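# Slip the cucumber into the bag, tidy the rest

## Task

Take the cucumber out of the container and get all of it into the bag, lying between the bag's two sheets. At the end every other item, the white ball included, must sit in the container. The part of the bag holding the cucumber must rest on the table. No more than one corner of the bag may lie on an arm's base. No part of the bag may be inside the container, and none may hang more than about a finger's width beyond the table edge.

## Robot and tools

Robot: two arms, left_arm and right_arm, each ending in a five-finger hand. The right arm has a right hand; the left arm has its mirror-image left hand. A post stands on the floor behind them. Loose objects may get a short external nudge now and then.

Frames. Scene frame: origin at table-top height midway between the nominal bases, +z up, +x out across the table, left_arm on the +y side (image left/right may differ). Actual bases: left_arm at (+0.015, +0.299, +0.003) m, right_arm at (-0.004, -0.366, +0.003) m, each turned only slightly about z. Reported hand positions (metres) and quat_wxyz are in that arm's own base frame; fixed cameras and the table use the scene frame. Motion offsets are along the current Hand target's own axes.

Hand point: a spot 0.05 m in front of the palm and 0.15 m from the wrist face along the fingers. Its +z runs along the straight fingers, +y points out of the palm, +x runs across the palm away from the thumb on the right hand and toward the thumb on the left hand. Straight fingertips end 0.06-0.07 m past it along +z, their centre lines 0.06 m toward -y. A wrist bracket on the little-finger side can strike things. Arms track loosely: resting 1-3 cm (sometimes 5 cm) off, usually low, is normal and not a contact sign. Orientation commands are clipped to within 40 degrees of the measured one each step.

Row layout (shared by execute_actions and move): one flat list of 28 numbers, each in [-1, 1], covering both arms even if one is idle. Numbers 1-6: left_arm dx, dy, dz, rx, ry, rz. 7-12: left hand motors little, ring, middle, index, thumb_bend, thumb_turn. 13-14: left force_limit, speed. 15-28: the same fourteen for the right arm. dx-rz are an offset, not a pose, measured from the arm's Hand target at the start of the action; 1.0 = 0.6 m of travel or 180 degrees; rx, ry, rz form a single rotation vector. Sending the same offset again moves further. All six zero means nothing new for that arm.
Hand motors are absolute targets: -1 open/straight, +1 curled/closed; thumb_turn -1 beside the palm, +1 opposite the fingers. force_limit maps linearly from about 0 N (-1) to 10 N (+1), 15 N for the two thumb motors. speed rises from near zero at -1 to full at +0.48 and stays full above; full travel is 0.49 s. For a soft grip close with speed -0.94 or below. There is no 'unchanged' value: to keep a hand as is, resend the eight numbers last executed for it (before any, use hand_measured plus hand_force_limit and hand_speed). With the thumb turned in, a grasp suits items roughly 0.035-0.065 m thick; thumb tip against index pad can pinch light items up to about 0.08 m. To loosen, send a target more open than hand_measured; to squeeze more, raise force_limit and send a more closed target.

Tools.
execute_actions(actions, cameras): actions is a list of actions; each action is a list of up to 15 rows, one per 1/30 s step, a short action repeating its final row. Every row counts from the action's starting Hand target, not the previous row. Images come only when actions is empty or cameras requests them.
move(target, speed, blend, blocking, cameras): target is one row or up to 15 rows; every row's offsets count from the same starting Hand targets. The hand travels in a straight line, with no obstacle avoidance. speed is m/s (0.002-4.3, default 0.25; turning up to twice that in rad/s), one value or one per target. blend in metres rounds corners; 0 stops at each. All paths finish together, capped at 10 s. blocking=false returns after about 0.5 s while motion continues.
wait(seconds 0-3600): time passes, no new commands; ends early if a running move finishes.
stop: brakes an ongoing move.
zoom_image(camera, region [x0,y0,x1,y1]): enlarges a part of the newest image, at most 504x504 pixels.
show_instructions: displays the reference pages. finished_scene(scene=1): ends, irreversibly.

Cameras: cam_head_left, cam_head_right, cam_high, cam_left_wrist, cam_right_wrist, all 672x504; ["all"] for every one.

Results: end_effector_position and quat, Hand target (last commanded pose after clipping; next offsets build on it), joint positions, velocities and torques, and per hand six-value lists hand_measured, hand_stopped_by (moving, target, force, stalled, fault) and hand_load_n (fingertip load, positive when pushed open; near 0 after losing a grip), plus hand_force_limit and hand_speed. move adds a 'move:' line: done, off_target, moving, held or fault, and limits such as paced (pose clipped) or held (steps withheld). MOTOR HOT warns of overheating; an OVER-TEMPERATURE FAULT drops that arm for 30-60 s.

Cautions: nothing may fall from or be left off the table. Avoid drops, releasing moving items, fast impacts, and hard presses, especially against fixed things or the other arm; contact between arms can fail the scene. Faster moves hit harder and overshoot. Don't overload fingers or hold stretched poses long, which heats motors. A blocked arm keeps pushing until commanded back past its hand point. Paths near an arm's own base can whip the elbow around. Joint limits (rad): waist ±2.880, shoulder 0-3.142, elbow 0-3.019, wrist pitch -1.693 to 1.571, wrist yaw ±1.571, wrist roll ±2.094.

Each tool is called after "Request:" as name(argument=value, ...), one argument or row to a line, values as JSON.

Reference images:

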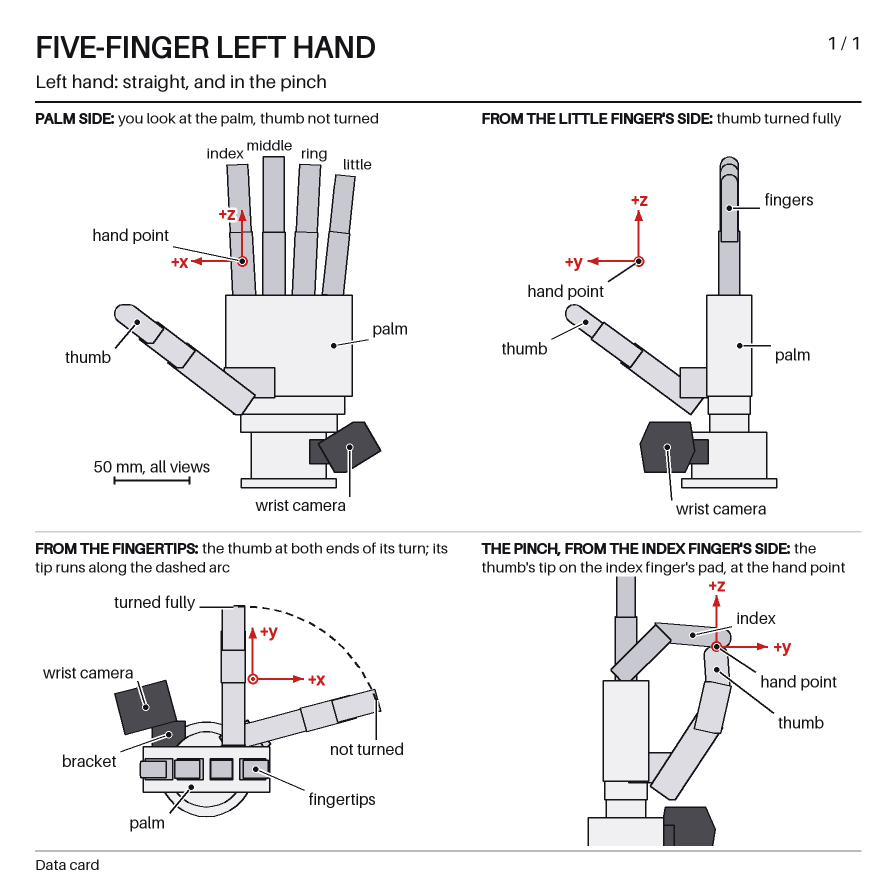

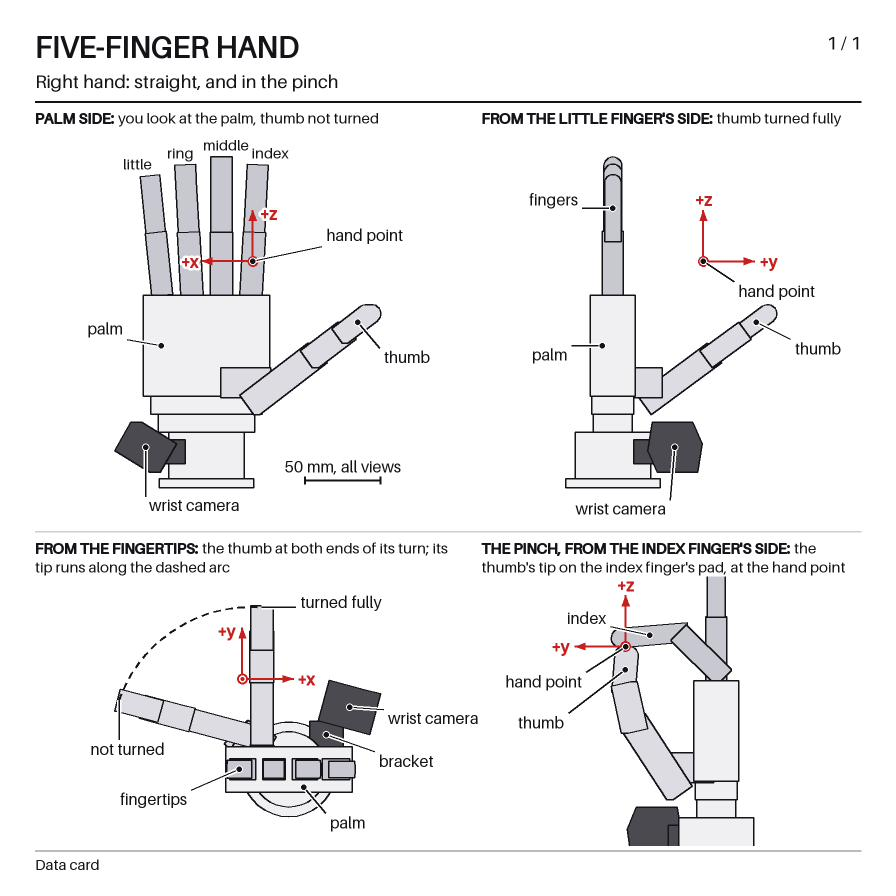

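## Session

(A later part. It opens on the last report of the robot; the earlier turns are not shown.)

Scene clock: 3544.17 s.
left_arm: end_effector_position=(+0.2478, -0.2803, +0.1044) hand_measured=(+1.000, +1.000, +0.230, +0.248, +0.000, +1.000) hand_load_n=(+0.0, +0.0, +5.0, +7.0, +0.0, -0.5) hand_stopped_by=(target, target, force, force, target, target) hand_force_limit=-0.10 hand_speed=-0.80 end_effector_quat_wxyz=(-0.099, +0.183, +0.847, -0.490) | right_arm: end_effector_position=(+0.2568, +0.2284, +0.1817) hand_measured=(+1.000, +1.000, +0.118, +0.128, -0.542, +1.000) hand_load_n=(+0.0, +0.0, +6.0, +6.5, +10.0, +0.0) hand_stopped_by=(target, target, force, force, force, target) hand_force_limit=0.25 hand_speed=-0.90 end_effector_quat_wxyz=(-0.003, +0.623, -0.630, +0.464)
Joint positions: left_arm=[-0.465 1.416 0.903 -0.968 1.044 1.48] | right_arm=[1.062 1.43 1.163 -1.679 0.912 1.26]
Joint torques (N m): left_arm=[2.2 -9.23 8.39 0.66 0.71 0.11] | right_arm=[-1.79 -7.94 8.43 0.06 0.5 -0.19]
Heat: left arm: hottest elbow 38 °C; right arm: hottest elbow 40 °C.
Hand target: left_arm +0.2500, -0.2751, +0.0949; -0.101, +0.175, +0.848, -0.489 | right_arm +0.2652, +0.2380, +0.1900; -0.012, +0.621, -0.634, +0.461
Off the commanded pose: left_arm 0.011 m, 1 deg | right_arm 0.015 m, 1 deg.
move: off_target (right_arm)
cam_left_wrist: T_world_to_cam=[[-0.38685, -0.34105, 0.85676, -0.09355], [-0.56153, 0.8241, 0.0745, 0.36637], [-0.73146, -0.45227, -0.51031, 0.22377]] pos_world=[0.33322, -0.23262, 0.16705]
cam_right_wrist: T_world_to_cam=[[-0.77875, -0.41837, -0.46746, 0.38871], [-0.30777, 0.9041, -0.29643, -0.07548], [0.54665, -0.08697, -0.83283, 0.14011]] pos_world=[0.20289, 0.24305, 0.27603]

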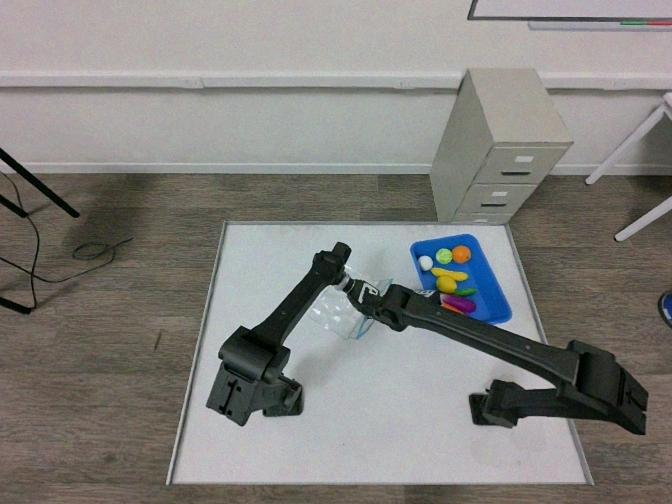

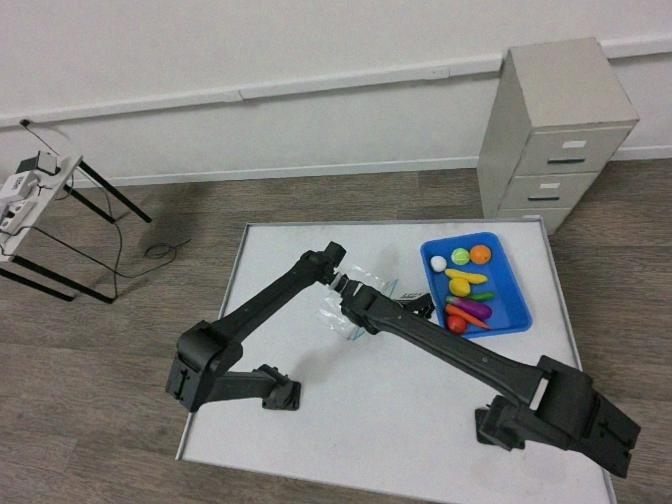

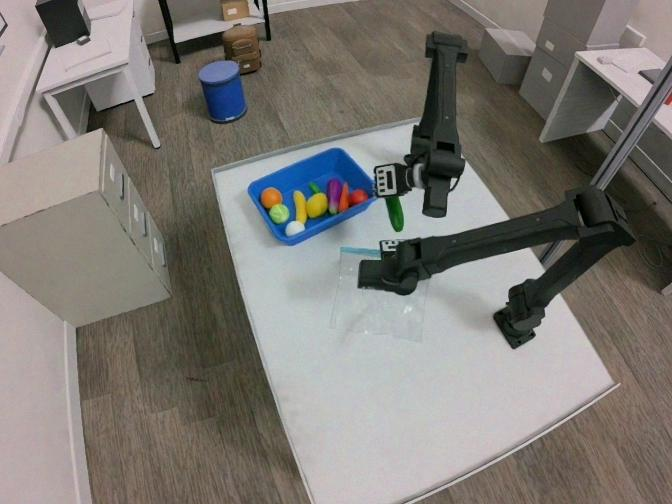

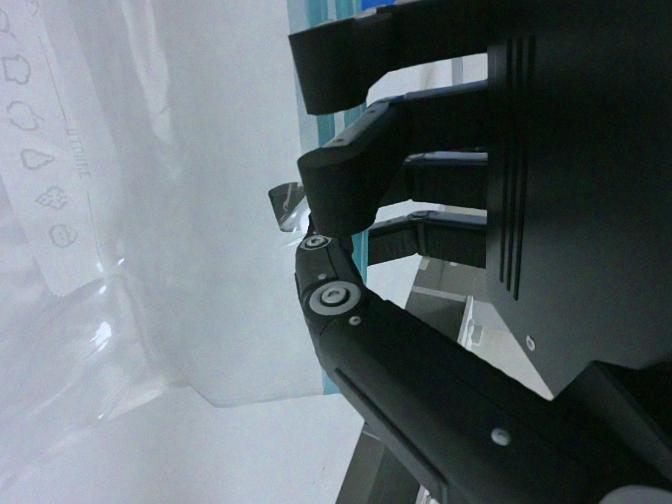

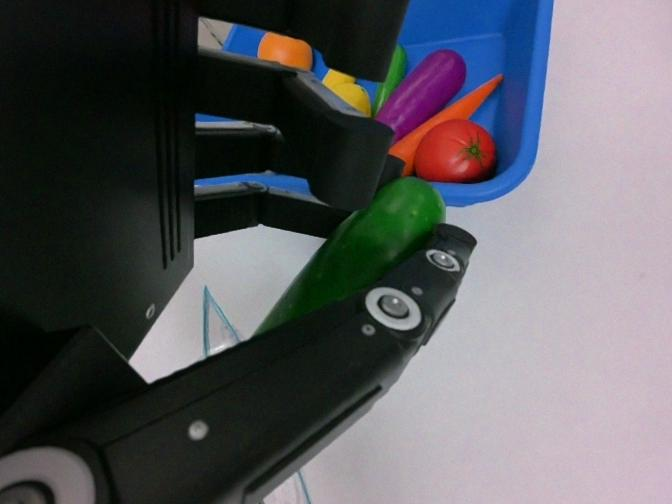

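Request:
move(
  target=[0,0,0,0,0,0, 1,1,0.4,0.4,0.0,1,-0.1,-0.8, -0.0158,0.154,-0.0163,0.0534,-0.0532,-0.0601, 1,1,0.5,0.5,-0.1,1,0.25,-0.9],
  speed=0.08,
  cameras=["all"],
)

Request:
zoom_image(
  camera="cam_high",
  region=[330, 120, 480, 300],
)

Request:
zoom_image(
  camera="cam_head_left",
  region=[320, 250, 480, 390],
)

Request:
zoom_image(
  camera="cam_head_right",
  region=[320, 250, 480, 390],
)

Scene clock: 3754.50 s.
left_arm: end_effector_position=(+0.2478, -0.2803, +0.1044) hand_measured=(+1.000, +1.000, +0.230, +0.248, +0.000, +1.000) hand_load_n=(+0.0, +0.0, +5.0, +6.5, +0.0, +0.0) hand_stopped_by=(target, target, force, force, target, target) hand_force_limit=-0.10 hand_speed=-0.80 end_effector_quat_wxyz=(-0.099, +0.183, +0.847, -0.490) | right_arm: end_effector_position=(+0.1904, +0.2302, +0.1304) hand_measured=(+1.000, +1.000, +0.118, +0.128, -0.542, +1.000) hand_load_n=(+0.0, +0.0, +6.0, +6.5, +10.0, -0.5) hand_stopped_by=(target, target, force, force, force, target) hand_force_limit=0.25 hand_speed=-0.90 end_effector_quat_wxyz=(-0.063, +0.709, -0.531, +0.461)
Joint positions: left_arm=[-0.465 1.416 0.903 -0.968 1.044 1.48] | right_arm=[1.281 1.319 0.915 -1.469 0.935 1.149]
Joint torques (N m): left_arm=[1.85 -9.64 8.43 0.68 0.69 0.08] | right_arm=[-0.56 -7.82 5.75 0.5 0.53 -0.2]
Heat: left arm: hottest elbow 38 °C; right arm: hottest elbow 41 °C.
Hand target: left_arm +0.2500, -0.2751, +0.0949; -0.101, +0.175, +0.848, -0.489 | right_arm +0.1899, +0.2330, +0.1350; -0.073, +0.711, -0.529, +0.458
Off the commanded pose: left_arm 0.011 m, 1 deg | right_arm 0.005 m, 1 deg.
move: done
cam_left_wrist: T_world_to_cam=[[-0.38685, -0.34105, 0.85676, -0.09355], [-0.56153, 0.8241, 0.0745, 0.36637], [-0.73146, -0.45227, -0.51031, 0.22377]] pos_world=[0.33322, -0.23262, 0.16705]
cam_right_wrist: T_world_to_cam=[[-0.62935, -0.62969, -0.45543, 0.33234], [-0.55401, 0.77451, -0.30528, -0.03486], [0.54497, 0.06019, -0.83629, 0.1008]] pos_world=[0.13492, 0.2302, 0.22501]

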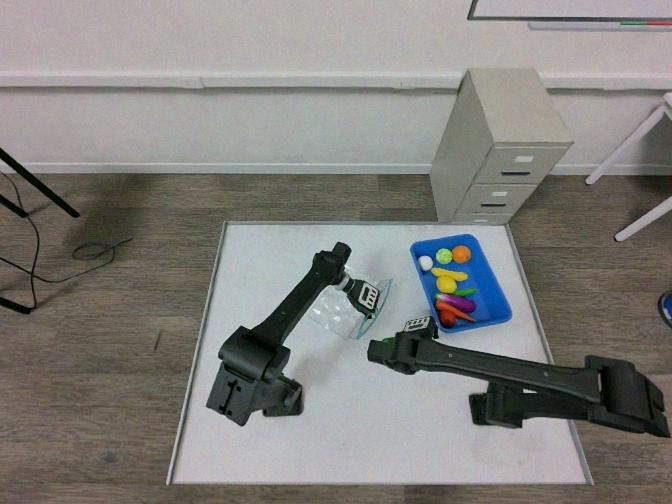

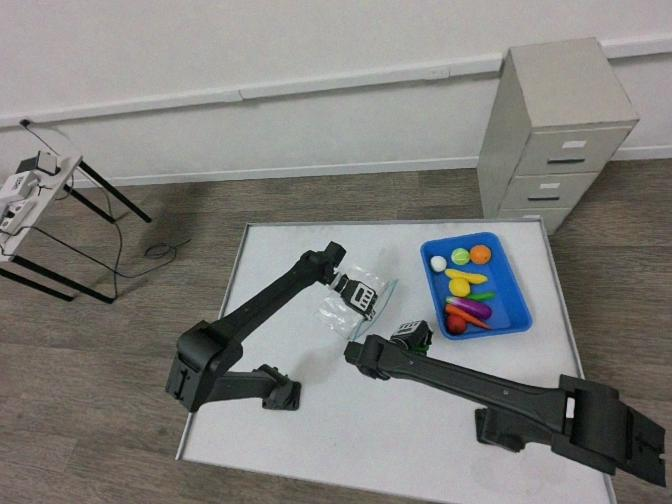

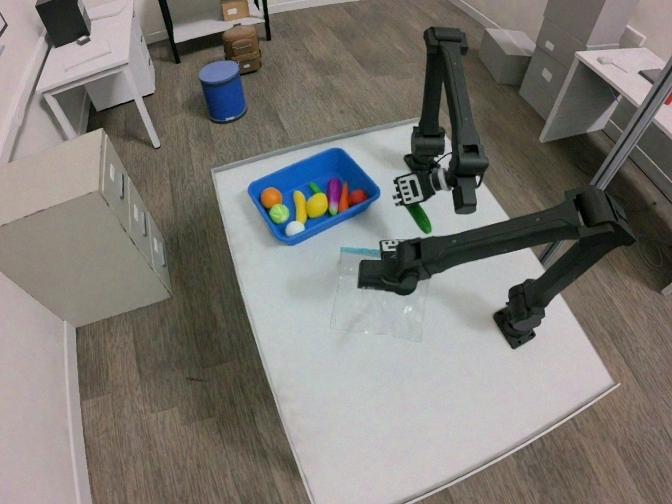

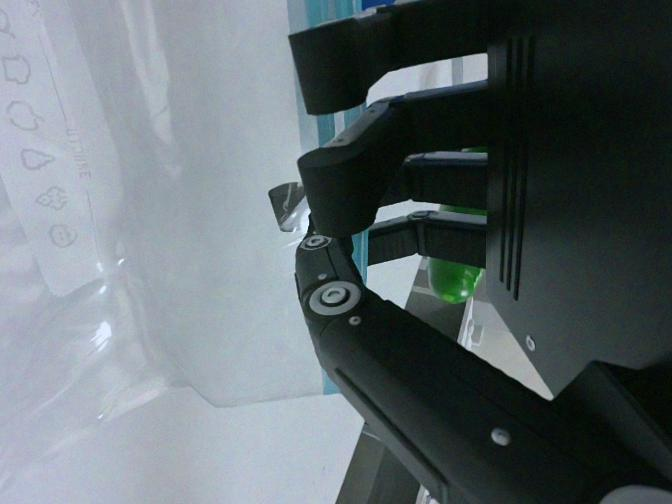

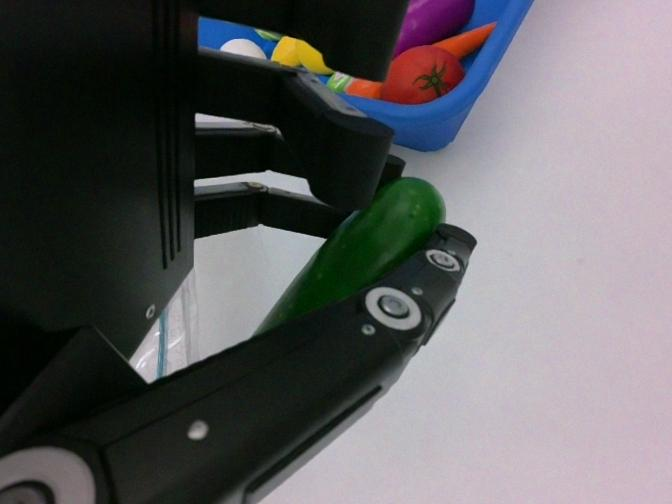

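Scaled by 2.800.

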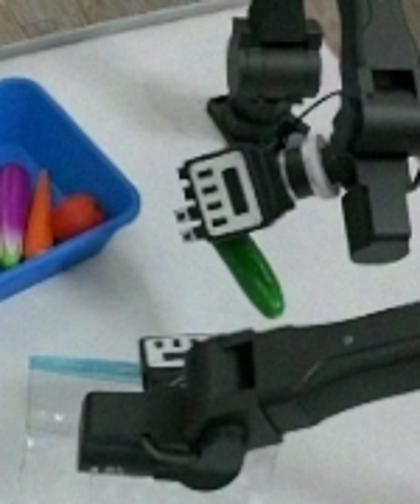

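Scaled by 3.150.

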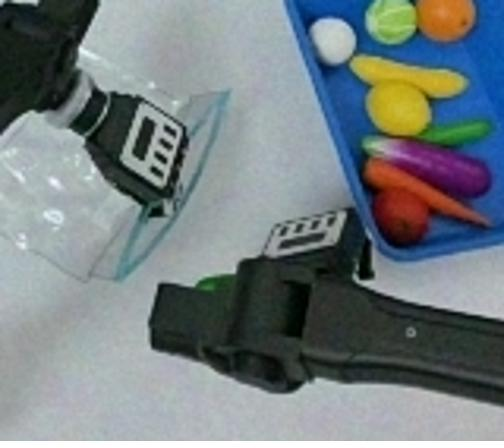

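Scaled by 3.150.

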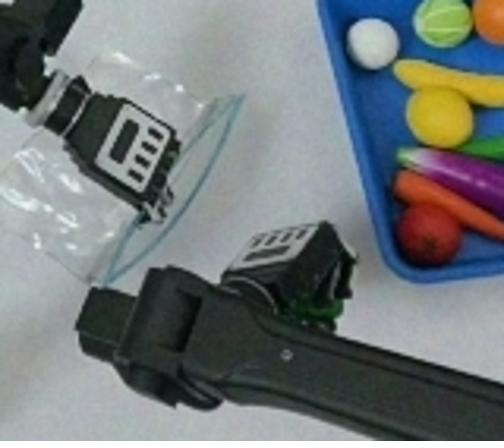

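Request:
execute_actions(
  actions=[],
  cameras=["cam_high","cam_right_wrist","cam_head_left"],
)

Scene clock: 3804.53 s.
left_arm: end_effector_position=(+0.2478, -0.2803, +0.1044) hand_measured=(+1.000, +1.000, +0.230, +0.248, +0.000, +1.000) hand_load_n=(+0.0, +0.0, +4.5, +6.5, +0.0, +0.0) hand_stopped_by=(target, target, force, force, target, target) hand_force_limit=-0.10 hand_speed=-0.80 end_effector_quat_wxyz=(-0.099, +0.183, +0.847, -0.490) | right_arm: end_effector_position=(+0.1903, +0.2301, +0.1305) hand_measured=(+1.000, +1.000, +0.118, +0.128, -0.542, +1.000) hand_load_n=(+0.0, +0.5, +5.5, +6.0, +10.0, +0.0) hand_stopped_by=(target, target, force, force, force, target) hand_force_limit=0.25 hand_speed=-0.90 end_effector_quat_wxyz=(-0.063, +0.709, -0.530, +0.461)
Joint positions: left_arm=[-0.465 1.416 0.903 -0.968 1.044 1.48] | right_arm=[1.281 1.319 0.915 -1.469 0.935 1.148]
Joint velocities: within noise
Joint torques (N m): left_arm=[2.37 -9.29 8.36 0.72 0.72 0.09] | right_arm=[-0.67 -7.53 5.68 0.44 0.52 -0.2]
Heat: left arm: hottest elbow 38 °C; right arm: hottest elbow 39 °C.
Hand target: left_arm +0.2500, -0.2751, +0.0949; -0.101, +0.175, +0.848, -0.489 | right_arm +0.1899, +0.2331, +0.1350; -0.073, +0.711, -0.529, +0.458
Off the commanded pose: left_arm 0.011 m, 1 deg | right_arm 0.005 m, 1 deg.
camera_calibration:
cam_right_wrist: T_world_to_cam=[[-0.6292, -0.63022, -0.45489, 0.33232], [-0.55448, 0.77409, -0.30551, -0.03465], [0.54467, 0.06, -0.8365, 0.10093]] pos_world=[0.13492, 0.2302, 0.22501]
Images, in order (width x height): cam_head_left 672x504, cam_high 672x504, cam_right_wrist 672x504.

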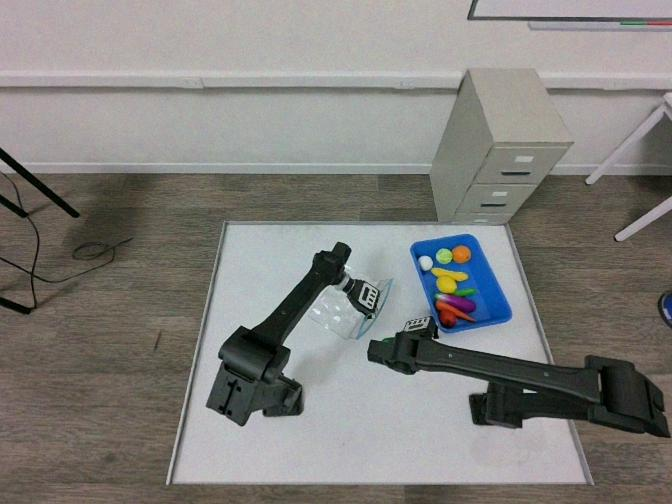

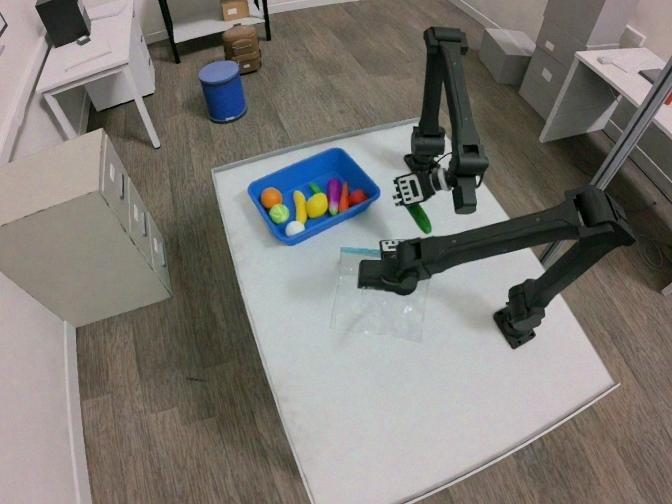

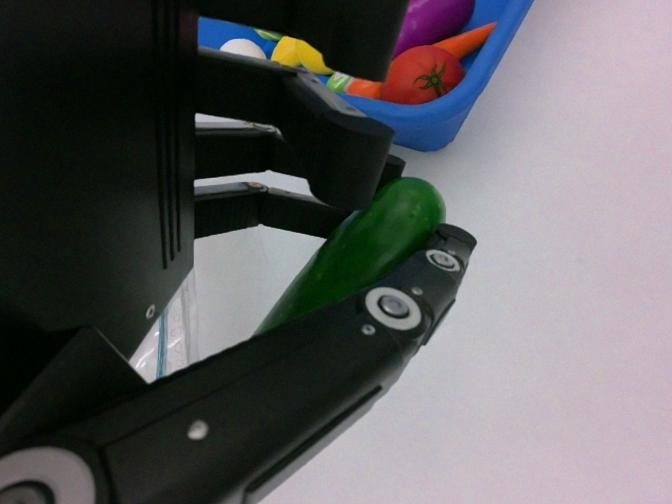

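Request:
zoom_image(
  camera="cam_high",
  region=[320, 160, 500, 360],
)

Request:
zoom_image(
  camera="cam_head_left",
  region=[280, 230, 480, 400],
)

Scaled by 2.520.

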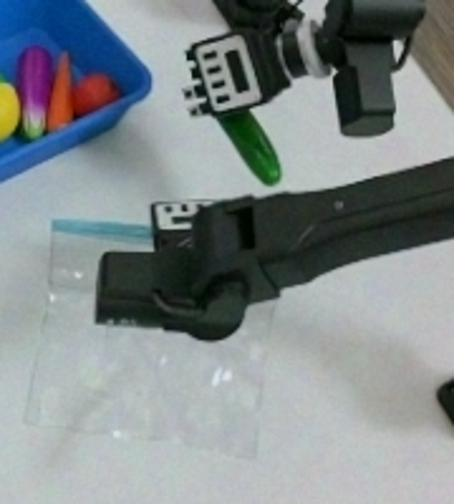

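Scaled by 2.520.

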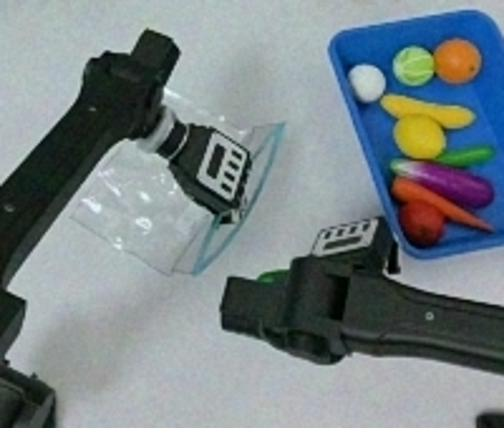

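Request:
move(
  target=[
    [0,0,0,0,0,0,1,1,0.4,0.4,0.0,1,-0.1,-0.8,-0.0430,0.0441,0.0428,0,0,0,1,1,0.5,0.5,-0.1,1,0.25,-0.9],
    [0,0,0,0,0,0,1,1,0.4,0.4,0.0,1,-0.1,-0.8,-0.1228,0.0799,-0.0013,0,0,0,1,1,0.5,0.5,-0.1,1,0.25,-0.9],
    [0,0,0,0,0,0,1,1,0.4,0.4,0.0,1,-0.1,-0.8,-0.1419,0.0995,0.0177,0,0,0,1,1,0.5,0.5,-0.1,1,0.25,-0.9],
  ],
  speed=0.08,
  blend=0.02,
  cameras=["cam_high","cam_right_wrist","cam_left_wrist"],
)

Scene clock: 3943.80 s.
left_arm: end_effector_position=(+0.2478, -0.2803, +0.1044) hand_measured=(+1.000, +1.000, +0.230, +0.248, +0.000, +1.000) hand_load_n=(+0.0, +0.0, +5.0, +7.0, +0.0, +0.0) hand_stopped_by=(target, target, force, force, target, target) hand_force_limit=-0.10 hand_speed=-0.80 end_effector_quat_wxyz=(-0.099, +0.183, +0.847, -0.490) | right_arm: end_effector_position=(+0.1546, +0.2616, +0.0453) hand_measured=(+1.000, +1.000, +0.118, +0.128, -0.542, +1.000) hand_load_n=(+0.0, +0.0, +5.5, +6.5, +10.0, +0.0) hand_stopped_by=(target, target, force, force, force, target) hand_force_limit=0.25 hand_speed=-0.90 end_effector_quat_wxyz=(-0.062, +0.715, -0.522, +0.462)
Joint positions: left_arm=[-0.465 1.416 0.903 -0.968 1.044 1.48] | right_arm=[1.409 1.537 0.869 -1.349 0.893 1.316]
Joint torques (N m): left_arm=[1.96 -9.64 8.44 0.75 0.69 0.08] | right_arm=[-0.79 -7.3 5.82 0.17 0.36 0.14]
Heat: left arm: hottest elbow 38 °C; right arm: hottest elbow 37 °C.
Hand target: left_arm +0.2500, -0.2751, +0.0949; -0.101, +0.175, +0.848, -0.489 | right_arm +0.1549, +0.2731, +0.0450; -0.073, +0.711, -0.529, +0.458
Off the commanded pose: left_arm 0.011 m, 1 deg | right_arm 0.011 m, 2 deg.
move: off_target (right_arm); blend cut to 0.01 m at target 2
cam_left_wrist: T_world_to_cam=[[-0.38685, -0.34105, 0.85676, -0.09355], [-0.56153, 0.8241, 0.0745, 0.36637], [-0.73146, -0.45227, -0.51031, 0.22377]] pos_world=[0.33322, -0.23262, 0.16705]
cam_right_wrist: T_world_to_cam=[[-0.6196, -0.64614, -0.44564, 0.29321], [-0.56908, 0.76083, -0.31191, -0.09881], [0.54059, 0.06035, -0.83912, 0.04797]] pos_world=[0.09951, 0.26174, 0.1401]
Images, in order (width x height): cam_high 672x504, cam_left_wrist 672x504, cam_right_wrist 672x504.

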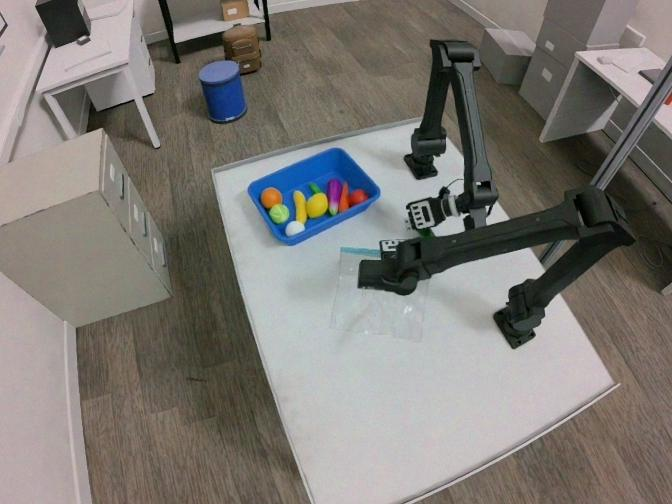

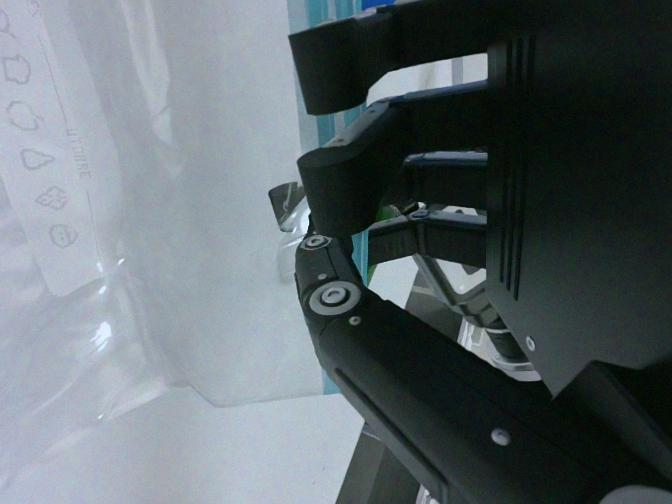

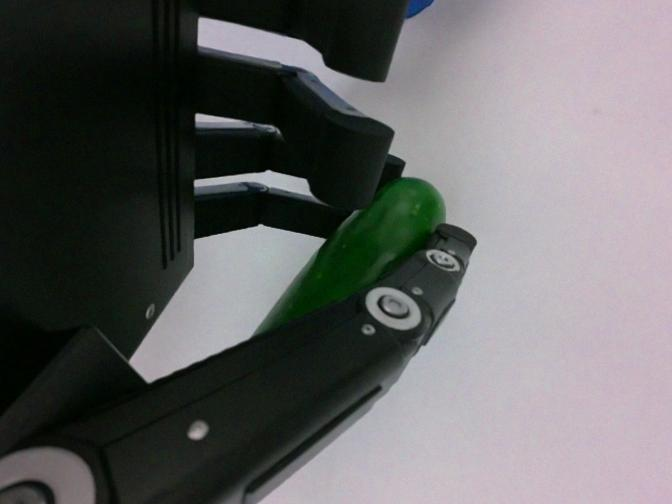

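Request:
move(
  target=[0,0,0,0,0,0,1,1,0.4,0.4,0.0,1,-0.1,-0.8,-0.0191,0.0196,0.0190,-0.0023,-0.0126,0.0107,1,1,0.5,0.5,-0.1,1,0.25,-0.9],
  speed=0.03,
  cameras=["cam_right_wrist"],
)

Scene clock: 3962.10 s.
left_arm: end_effector_position=(+0.2478, -0.2803, +0.1044) hand_measured=(+1.000, +1.000, +0.230, +0.248, +0.000, +1.000) hand_load_n=(+0.0, +0.0, +4.5, +6.5, +0.0, +0.0) hand_stopped_by=(target, target, force, force, target, target) hand_force_limit=-0.10 hand_speed=-0.80 end_effector_quat_wxyz=(-0.099, +0.183, +0.847, -0.490) | right_arm: end_effector_position=(+0.1541, +0.2725, +0.0276) hand_measured=(+1.000, +1.000, +0.118, +0.128, -0.542, +1.000) hand_load_n=(+0.0, +0.0, +6.0, +6.0, +10.5, +0.0) hand_stopped_by=(target, target, force, force, force, target) hand_force_limit=0.25 hand_speed=-0.90 end_effector_quat_wxyz=(-0.091, +0.710, -0.542, +0.441)
Joint positions: left_arm=[-0.465 1.416 0.903 -0.968 1.044 1.48] | right_arm=[1.409 1.537 0.836 -1.235 0.88 1.317]
Joint velocities: left_arm=[within noise] | right_arm=[0.005 -0.005 0.007 -0.002 -0.154 0.022]
Joint torques (N m): left_arm=[2.02 -9.35 8.36 0.73 0.71 0.1] | right_arm=[-1.38 -7.53 4.49 0.17 0.36 -0.12]
Heat: left arm: hottest elbow 38 °C; right arm: hottest elbow 38 °C.
Hand target: left_arm +0.2500, -0.2751, +0.0949; -0.101, +0.175, +0.848, -0.489 | right_arm +0.1550, +0.2731, +0.0251; -0.089, +0.711, -0.541, +0.440
Off the commanded pose: left_arm 0.011 m, 1 deg | right_arm 0.003 m, 0 deg.
move: done
cam_right_wrist: T_world_to_cam=[[-0.62198, -0.60379, -0.49857, 0.28235], [-0.5644, 0.78704, -0.24905, -0.12243], [0.54277, 0.12649, -0.8303, 0.01401]] pos_world=[0.09891, 0.26507, 0.12191]

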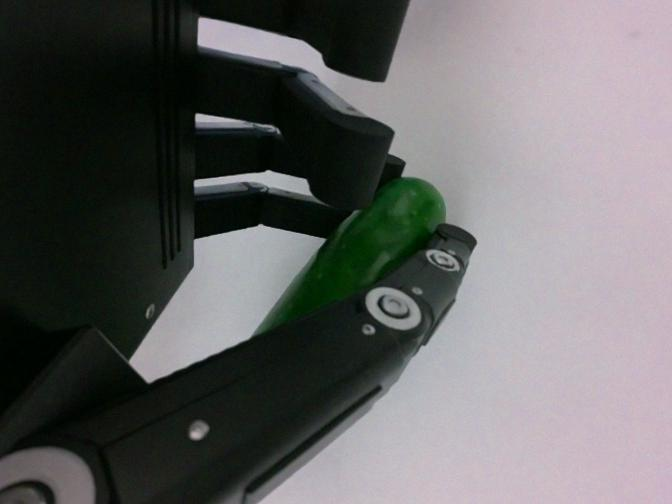

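Request:
move(
  target=[0,0,0,0,0,0,1,1,0.4,0.4,0.0,1,-0.1,-0.8,0,0,0,0,0,0,1,1,0.06,0.07,-0.57,1,0.25,-0.94],
  speed=0.03,
  cameras=["cam_right_wrist"],
)

Request:
move(
  target=[0,0,0,0,0,0,1,1,0.4,0.4,0.0,1,-0.1,-0.8,0,0,0,0,0,0,1,1,-0.1,-0.1,-0.65,1,0.25,-0.9],
  speed=0.03,
  cameras=["cam_right_wrist"],
)

Scene clock: 3989.67 s.
left_arm: end_effector_position=(+0.2478, -0.2803, +0.1044) hand_measured=(+1.000, +1.000, +0.230, +0.248, +0.000, +1.000) hand_load_n=(+0.0, +0.0, +5.0, +6.5, +0.0, +0.0) hand_stopped_by=(target, target, force, force, target, target) hand_force_limit=-0.10 hand_speed=-0.80 end_effector_quat_wxyz=(-0.099, +0.183, +0.847, -0.490) | right_arm: end_effector_position=(+0.1541, +0.2726, +0.0275) hand_measured=(+1.000, +1.000, +0.060, +0.070, -0.570, +1.000) hand_load_n=(+0.0, +0.0, +0.0, +0.5, +1.0, +0.0) hand_stopped_by=(target, target, target, target, target, target) hand_force_limit=0.25 hand_speed=-0.94 end_effector_quat_wxyz=(-0.091, +0.710, -0.542, +0.441)
Joint positions: left_arm=[-0.465 1.416 0.903 -0.968 1.044 1.48] | right_arm=[1.409 1.537 0.836 -1.235 0.88 1.317]
Joint torques (N m): left_arm=[2.2 -9.47 8.29 0.69 0.72 0.07] | right_arm=[-1.55 -7.65 4.46 0.27 0.38 -0.13]
Heat: left arm: hottest elbow 38 °C; right arm: hottest elbow 37 °C.
Hand target: left_arm +0.2500, -0.2751, +0.0949; -0.101, +0.175, +0.848, -0.489 | right_arm +0.1550, +0.2732, +0.0251; -0.089, +0.711, -0.541, +0.440
Off the commanded pose: left_arm 0.011 m, 1 deg | right_arm 0.003 m, 0 deg.
move: done
cam_right_wrist: T_world_to_cam=[[-0.62195, -0.60364, -0.4988, 0.2824], [-0.56441, 0.78711, -0.24879, -0.12256], [0.54279, 0.12679, -0.83024, 0.01391]] pos_world=[0.09891, 0.26517, 0.12191]

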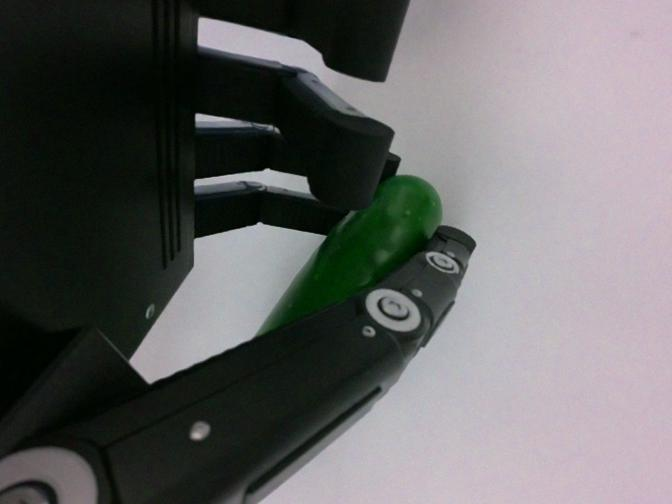

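Scene clock: 3990.53 s.
left_arm: end_effector_position=(+0.2478, -0.2803, +0.1044) hand_measured=(+1.000, +1.000, +0.230, +0.248, +0.000, +1.000) hand_load_n=(+0.0, +0.5, +4.5, +7.0, +0.0, -0.5) hand_stopped_by=(target, target, force, force, target, target) hand_force_limit=-0.10 hand_speed=-0.80 end_effector_quat_wxyz=(-0.099, +0.183, +0.847, -0.490) | right_arm: end_effector_position=(+0.1541, +0.2726, +0.0275) hand_measured=(+1.000, +1.000, -0.100, -0.100, -0.650, +1.000) hand_load_n=(+0.0, +0.0, +0.5, +0.0, +0.0, +0.0) hand_stopped_by=(target, target, target, target, target, target) hand_force_limit=0.25 hand_speed=-0.90 end_effector_quat_wxyz=(-0.091, +0.710, -0.542, +0.441)
Joint positions: left_arm=[-0.465 1.416 0.903 -0.968 1.044 1.48] | right_arm=[1.409 1.537 0.836 -1.235 0.88 1.317]
Joint torques (N m): left_arm=[1.85 -9.52 8.44 0.9 0.71 0.09] | right_arm=[-1.44 -7.47 4.44 0.34 0.37 -0.13]
Heat: left arm: hottest elbow 38 °C; right arm: hottest elbow 37 °C.
Hand target: left_arm +0.2500, -0.2751, +0.0949; -0.101, +0.175, +0.848, -0.489 | right_arm +0.1550, +0.2732, +0.0251; -0.089, +0.711, -0.541, +0.440
Off the commanded pose: left_arm 0.011 m, 1 deg | right_arm 0.003 m, 0 deg.
move: done
cam_right_wrist: T_world_to_cam=[[-0.62195, -0.60364, -0.4988, 0.2824], [-0.56441, 0.78711, -0.24879, -0.12256], [0.54279, 0.12679, -0.83024, 0.01391]] pos_world=[0.09891, 0.26517, 0.12191]

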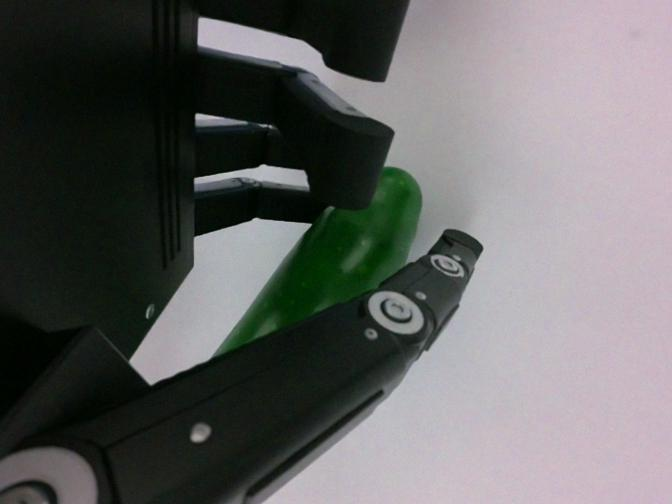

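Request:
move(
  target=[
    [0,0,0,0,0,0,1,1,0.4,0.4,0.0,1,-0.1,-0.8,0.0265,-0.0301,-0.0298,0,0,0,1,1,-0.1,-0.1,-0.65,1,0.25,-0.9],
    [0,0,0,0,0,0,1,1,0.4,0.4,0.0,1,-0.1,-0.8,0.0706,-0.0803,-0.0795,0,0,0,1,1,-0.1,-0.1,-1,-1,0.25,-0.3],
  ],
  speed=0.06,
  blend=0.01,
  cameras=["cam_right_wrist","cam_high","cam_head_left","cam_head_right"],
)

Scene clock: 4013.93 s.
left_arm: end_effector_position=(+0.2478, -0.2803, +0.1044) hand_measured=(+1.000, +1.000, +0.230, +0.248, +0.000, +1.000) hand_load_n=(+0.0, +0.5, +4.5, +6.5, +0.0, +0.0) hand_stopped_by=(target, target, force, force, target, target) hand_force_limit=-0.10 hand_speed=-0.80 end_effector_quat_wxyz=(-0.099, +0.183, +0.847, -0.490) | right_arm: end_effector_position=(+0.1526, +0.2631, +0.0919) hand_measured=(+1.000, +1.000, -0.100, -0.100, -1.000, -1.000) hand_load_n=(+0.0, +0.0, +0.0, +0.0, +0.0, +0.0) hand_stopped_by=(target, target, target, target, target, target) hand_force_limit=0.25 hand_speed=-0.30 end_effector_quat_wxyz=(-0.079, +0.712, -0.536, +0.447)
Joint positions: left_arm=[-0.465 1.416 0.903 -0.968 1.044 1.48] | right_arm=[1.409 1.425 0.91 -1.451 0.88 1.317]
Joint torques (N m): left_arm=[1.9 -9.64 8.4 0.73 0.73 0.07] | right_arm=[-1.32 -8.29 7.49 -0.77 0.37 -0.13]
Heat: left arm: hottest elbow 38 °C; right arm: hottest elbow 36 °C.
Hand target: left_arm +0.2500, -0.2751, +0.0949; -0.101, +0.175, +0.848, -0.489 | right_arm +0.1550, +0.2732, +0.1050; -0.089, +0.711, -0.541, +0.440
Off the commanded pose: left_arm 0.011 m, 1 deg | right_arm 0.017 m, 2 deg.
move: off_target (right_arm); target 2's new numbers were sent with right_arm's hand 0.017 m and 1 deg from that target
cam_right_wrist: T_world_to_cam=[[-0.62435, -0.61815, -0.47757, 0.31003], [-0.56563, 0.77942, -0.26938, -0.09588], [0.53875, 0.10194, -0.83628, 0.07708]] pos_world=[0.0978, 0.25852, 0.18669]
Images, in order (width x height): cam_head_left 672x504, cam_head_right 672x504, cam_high 672x504, cam_right_wrist 672x504.

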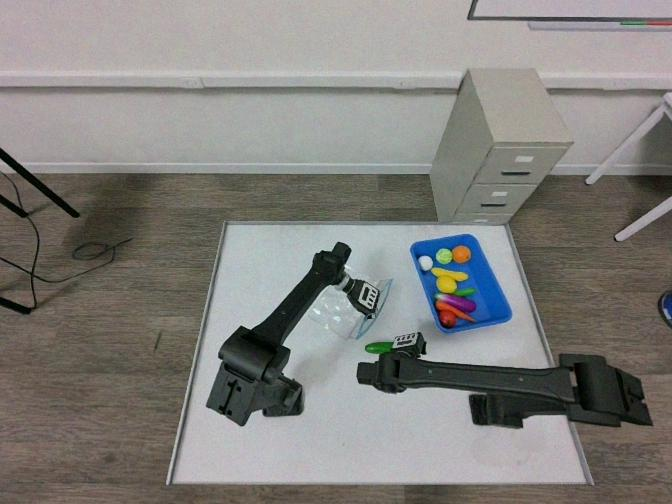

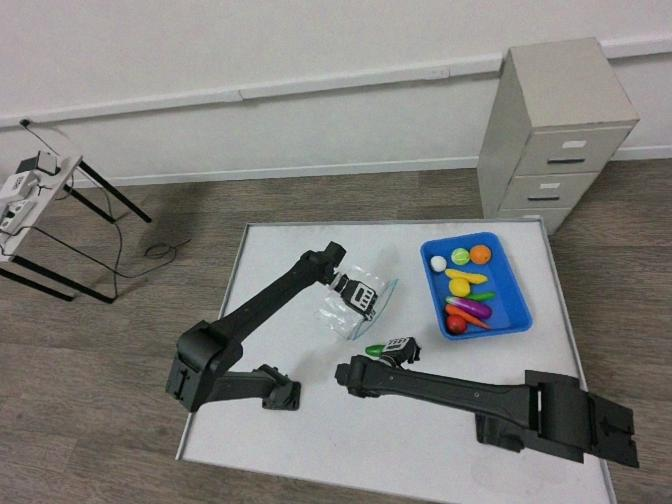

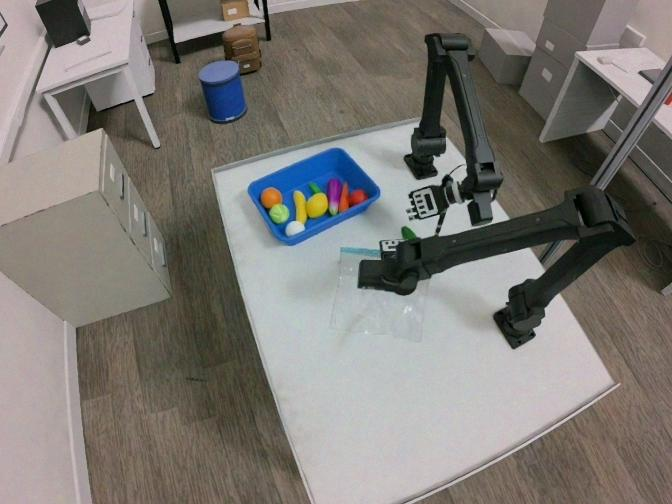

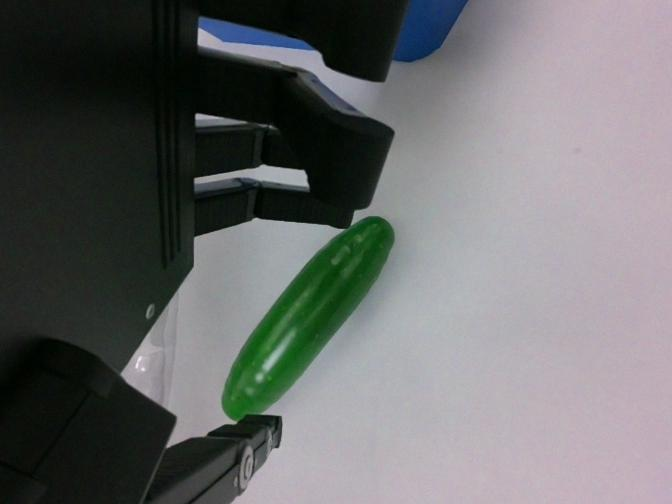

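Request:
move(
  target=[0,0,0,0,0,0,1,1,0.4,0.4,0.0,1,-0.1,-0.8,-0.0095,-0.0702,0.0277,0.0243,-0.1624,0.1825,1,1,-0.1,-0.1,-1,-1,0.25,-0.3],
  speed=0.12,
  cameras=["cam_right_wrist","cam_high"],
)

Scene clock: 4100.73 s.
left_arm: end_effector_position=(+0.2478, -0.2803, +0.1044) hand_measured=(+1.000, +1.000, +0.230, +0.248, +0.000, +1.000) hand_load_n=(+0.0, +0.0, +4.5, +6.5, -0.5, +0.0) hand_stopped_by=(target, target, force, force, target, target) hand_force_limit=-0.10 hand_speed=-0.80 end_effector_quat_wxyz=(-0.099, +0.183, +0.847, -0.490) | right_arm: end_effector_position=(+0.1926, +0.2866, +0.1113) hand_measured=(+1.000, +1.000, -0.100, -0.100, -1.000, -1.000) hand_load_n=(+0.0, +0.0, +0.0, +0.0, +0.0, +0.0) hand_stopped_by=(target, target, target, target, target, target) hand_force_limit=0.25 hand_speed=-0.30 end_effector_quat_wxyz=(-0.357, +0.618, -0.662, +0.229)
Joint positions: left_arm=[-0.465 1.416 0.903 -0.968 1.044 1.48] | right_arm=[1.204 0.902 0.548 -0.659 0.716 1.061]
Joint torques (N m): left_arm=[2.2 -9.35 8.4 0.81 0.71 0.1] | right_arm=[-1.44 -3.08 6.95 2.26 0.25 -0.17]
Heat: left arm: hottest elbow 38 °C; right arm: hottest elbow 38 °C.
Hand target: left_arm +0.2500, -0.2751, +0.0949; -0.101, +0.175, +0.848, -0.489 | right_arm +0.1959, +0.2890, +0.1175; -0.367, +0.614, -0.661, +0.226
Off the commanded pose: left_arm 0.011 m, 1 deg | right_arm 0.007 m, 1 deg.
move: done
cam_right_wrist: T_world_to_cam=[[-0.58785, -0.09491, -0.80338, 0.23802], [-0.56862, 0.75486, 0.32689, -0.14508], [0.57542, 0.64898, -0.49771, -0.13218]] pos_world=[0.13348, 0.21789, 0.17286]
Images, in order (width x height): cam_high 672x504, cam_right_wrist 672x504.

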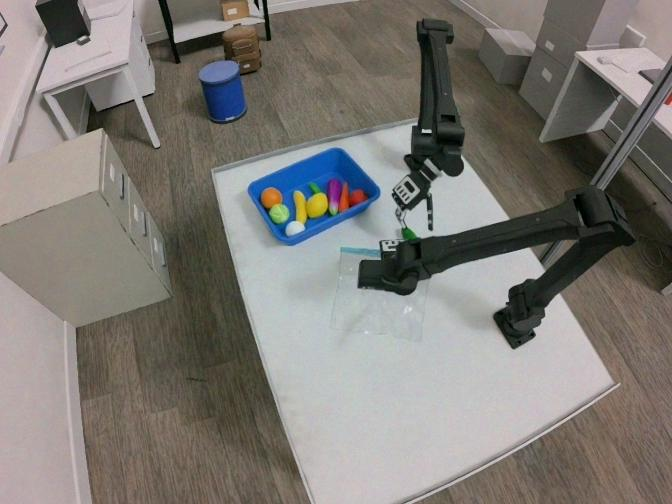

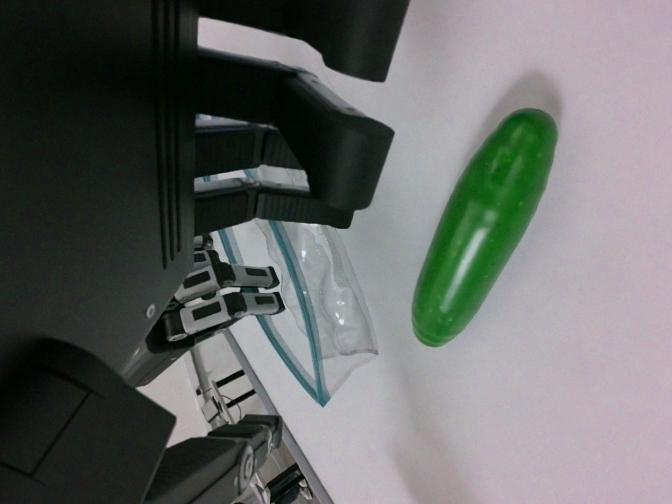

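Request:
zoom_image(
  camera="cam_right_wrist",
  region=[140, 170, 440, 430],
)

Scaled by 1.680.

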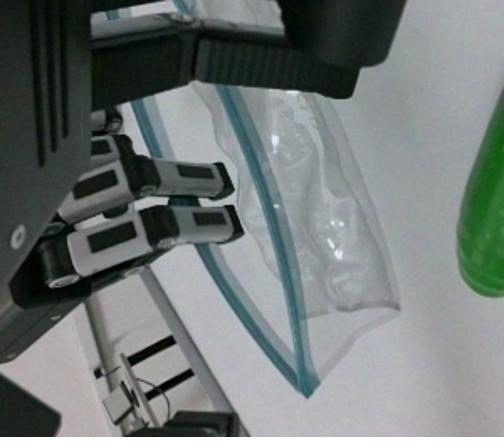

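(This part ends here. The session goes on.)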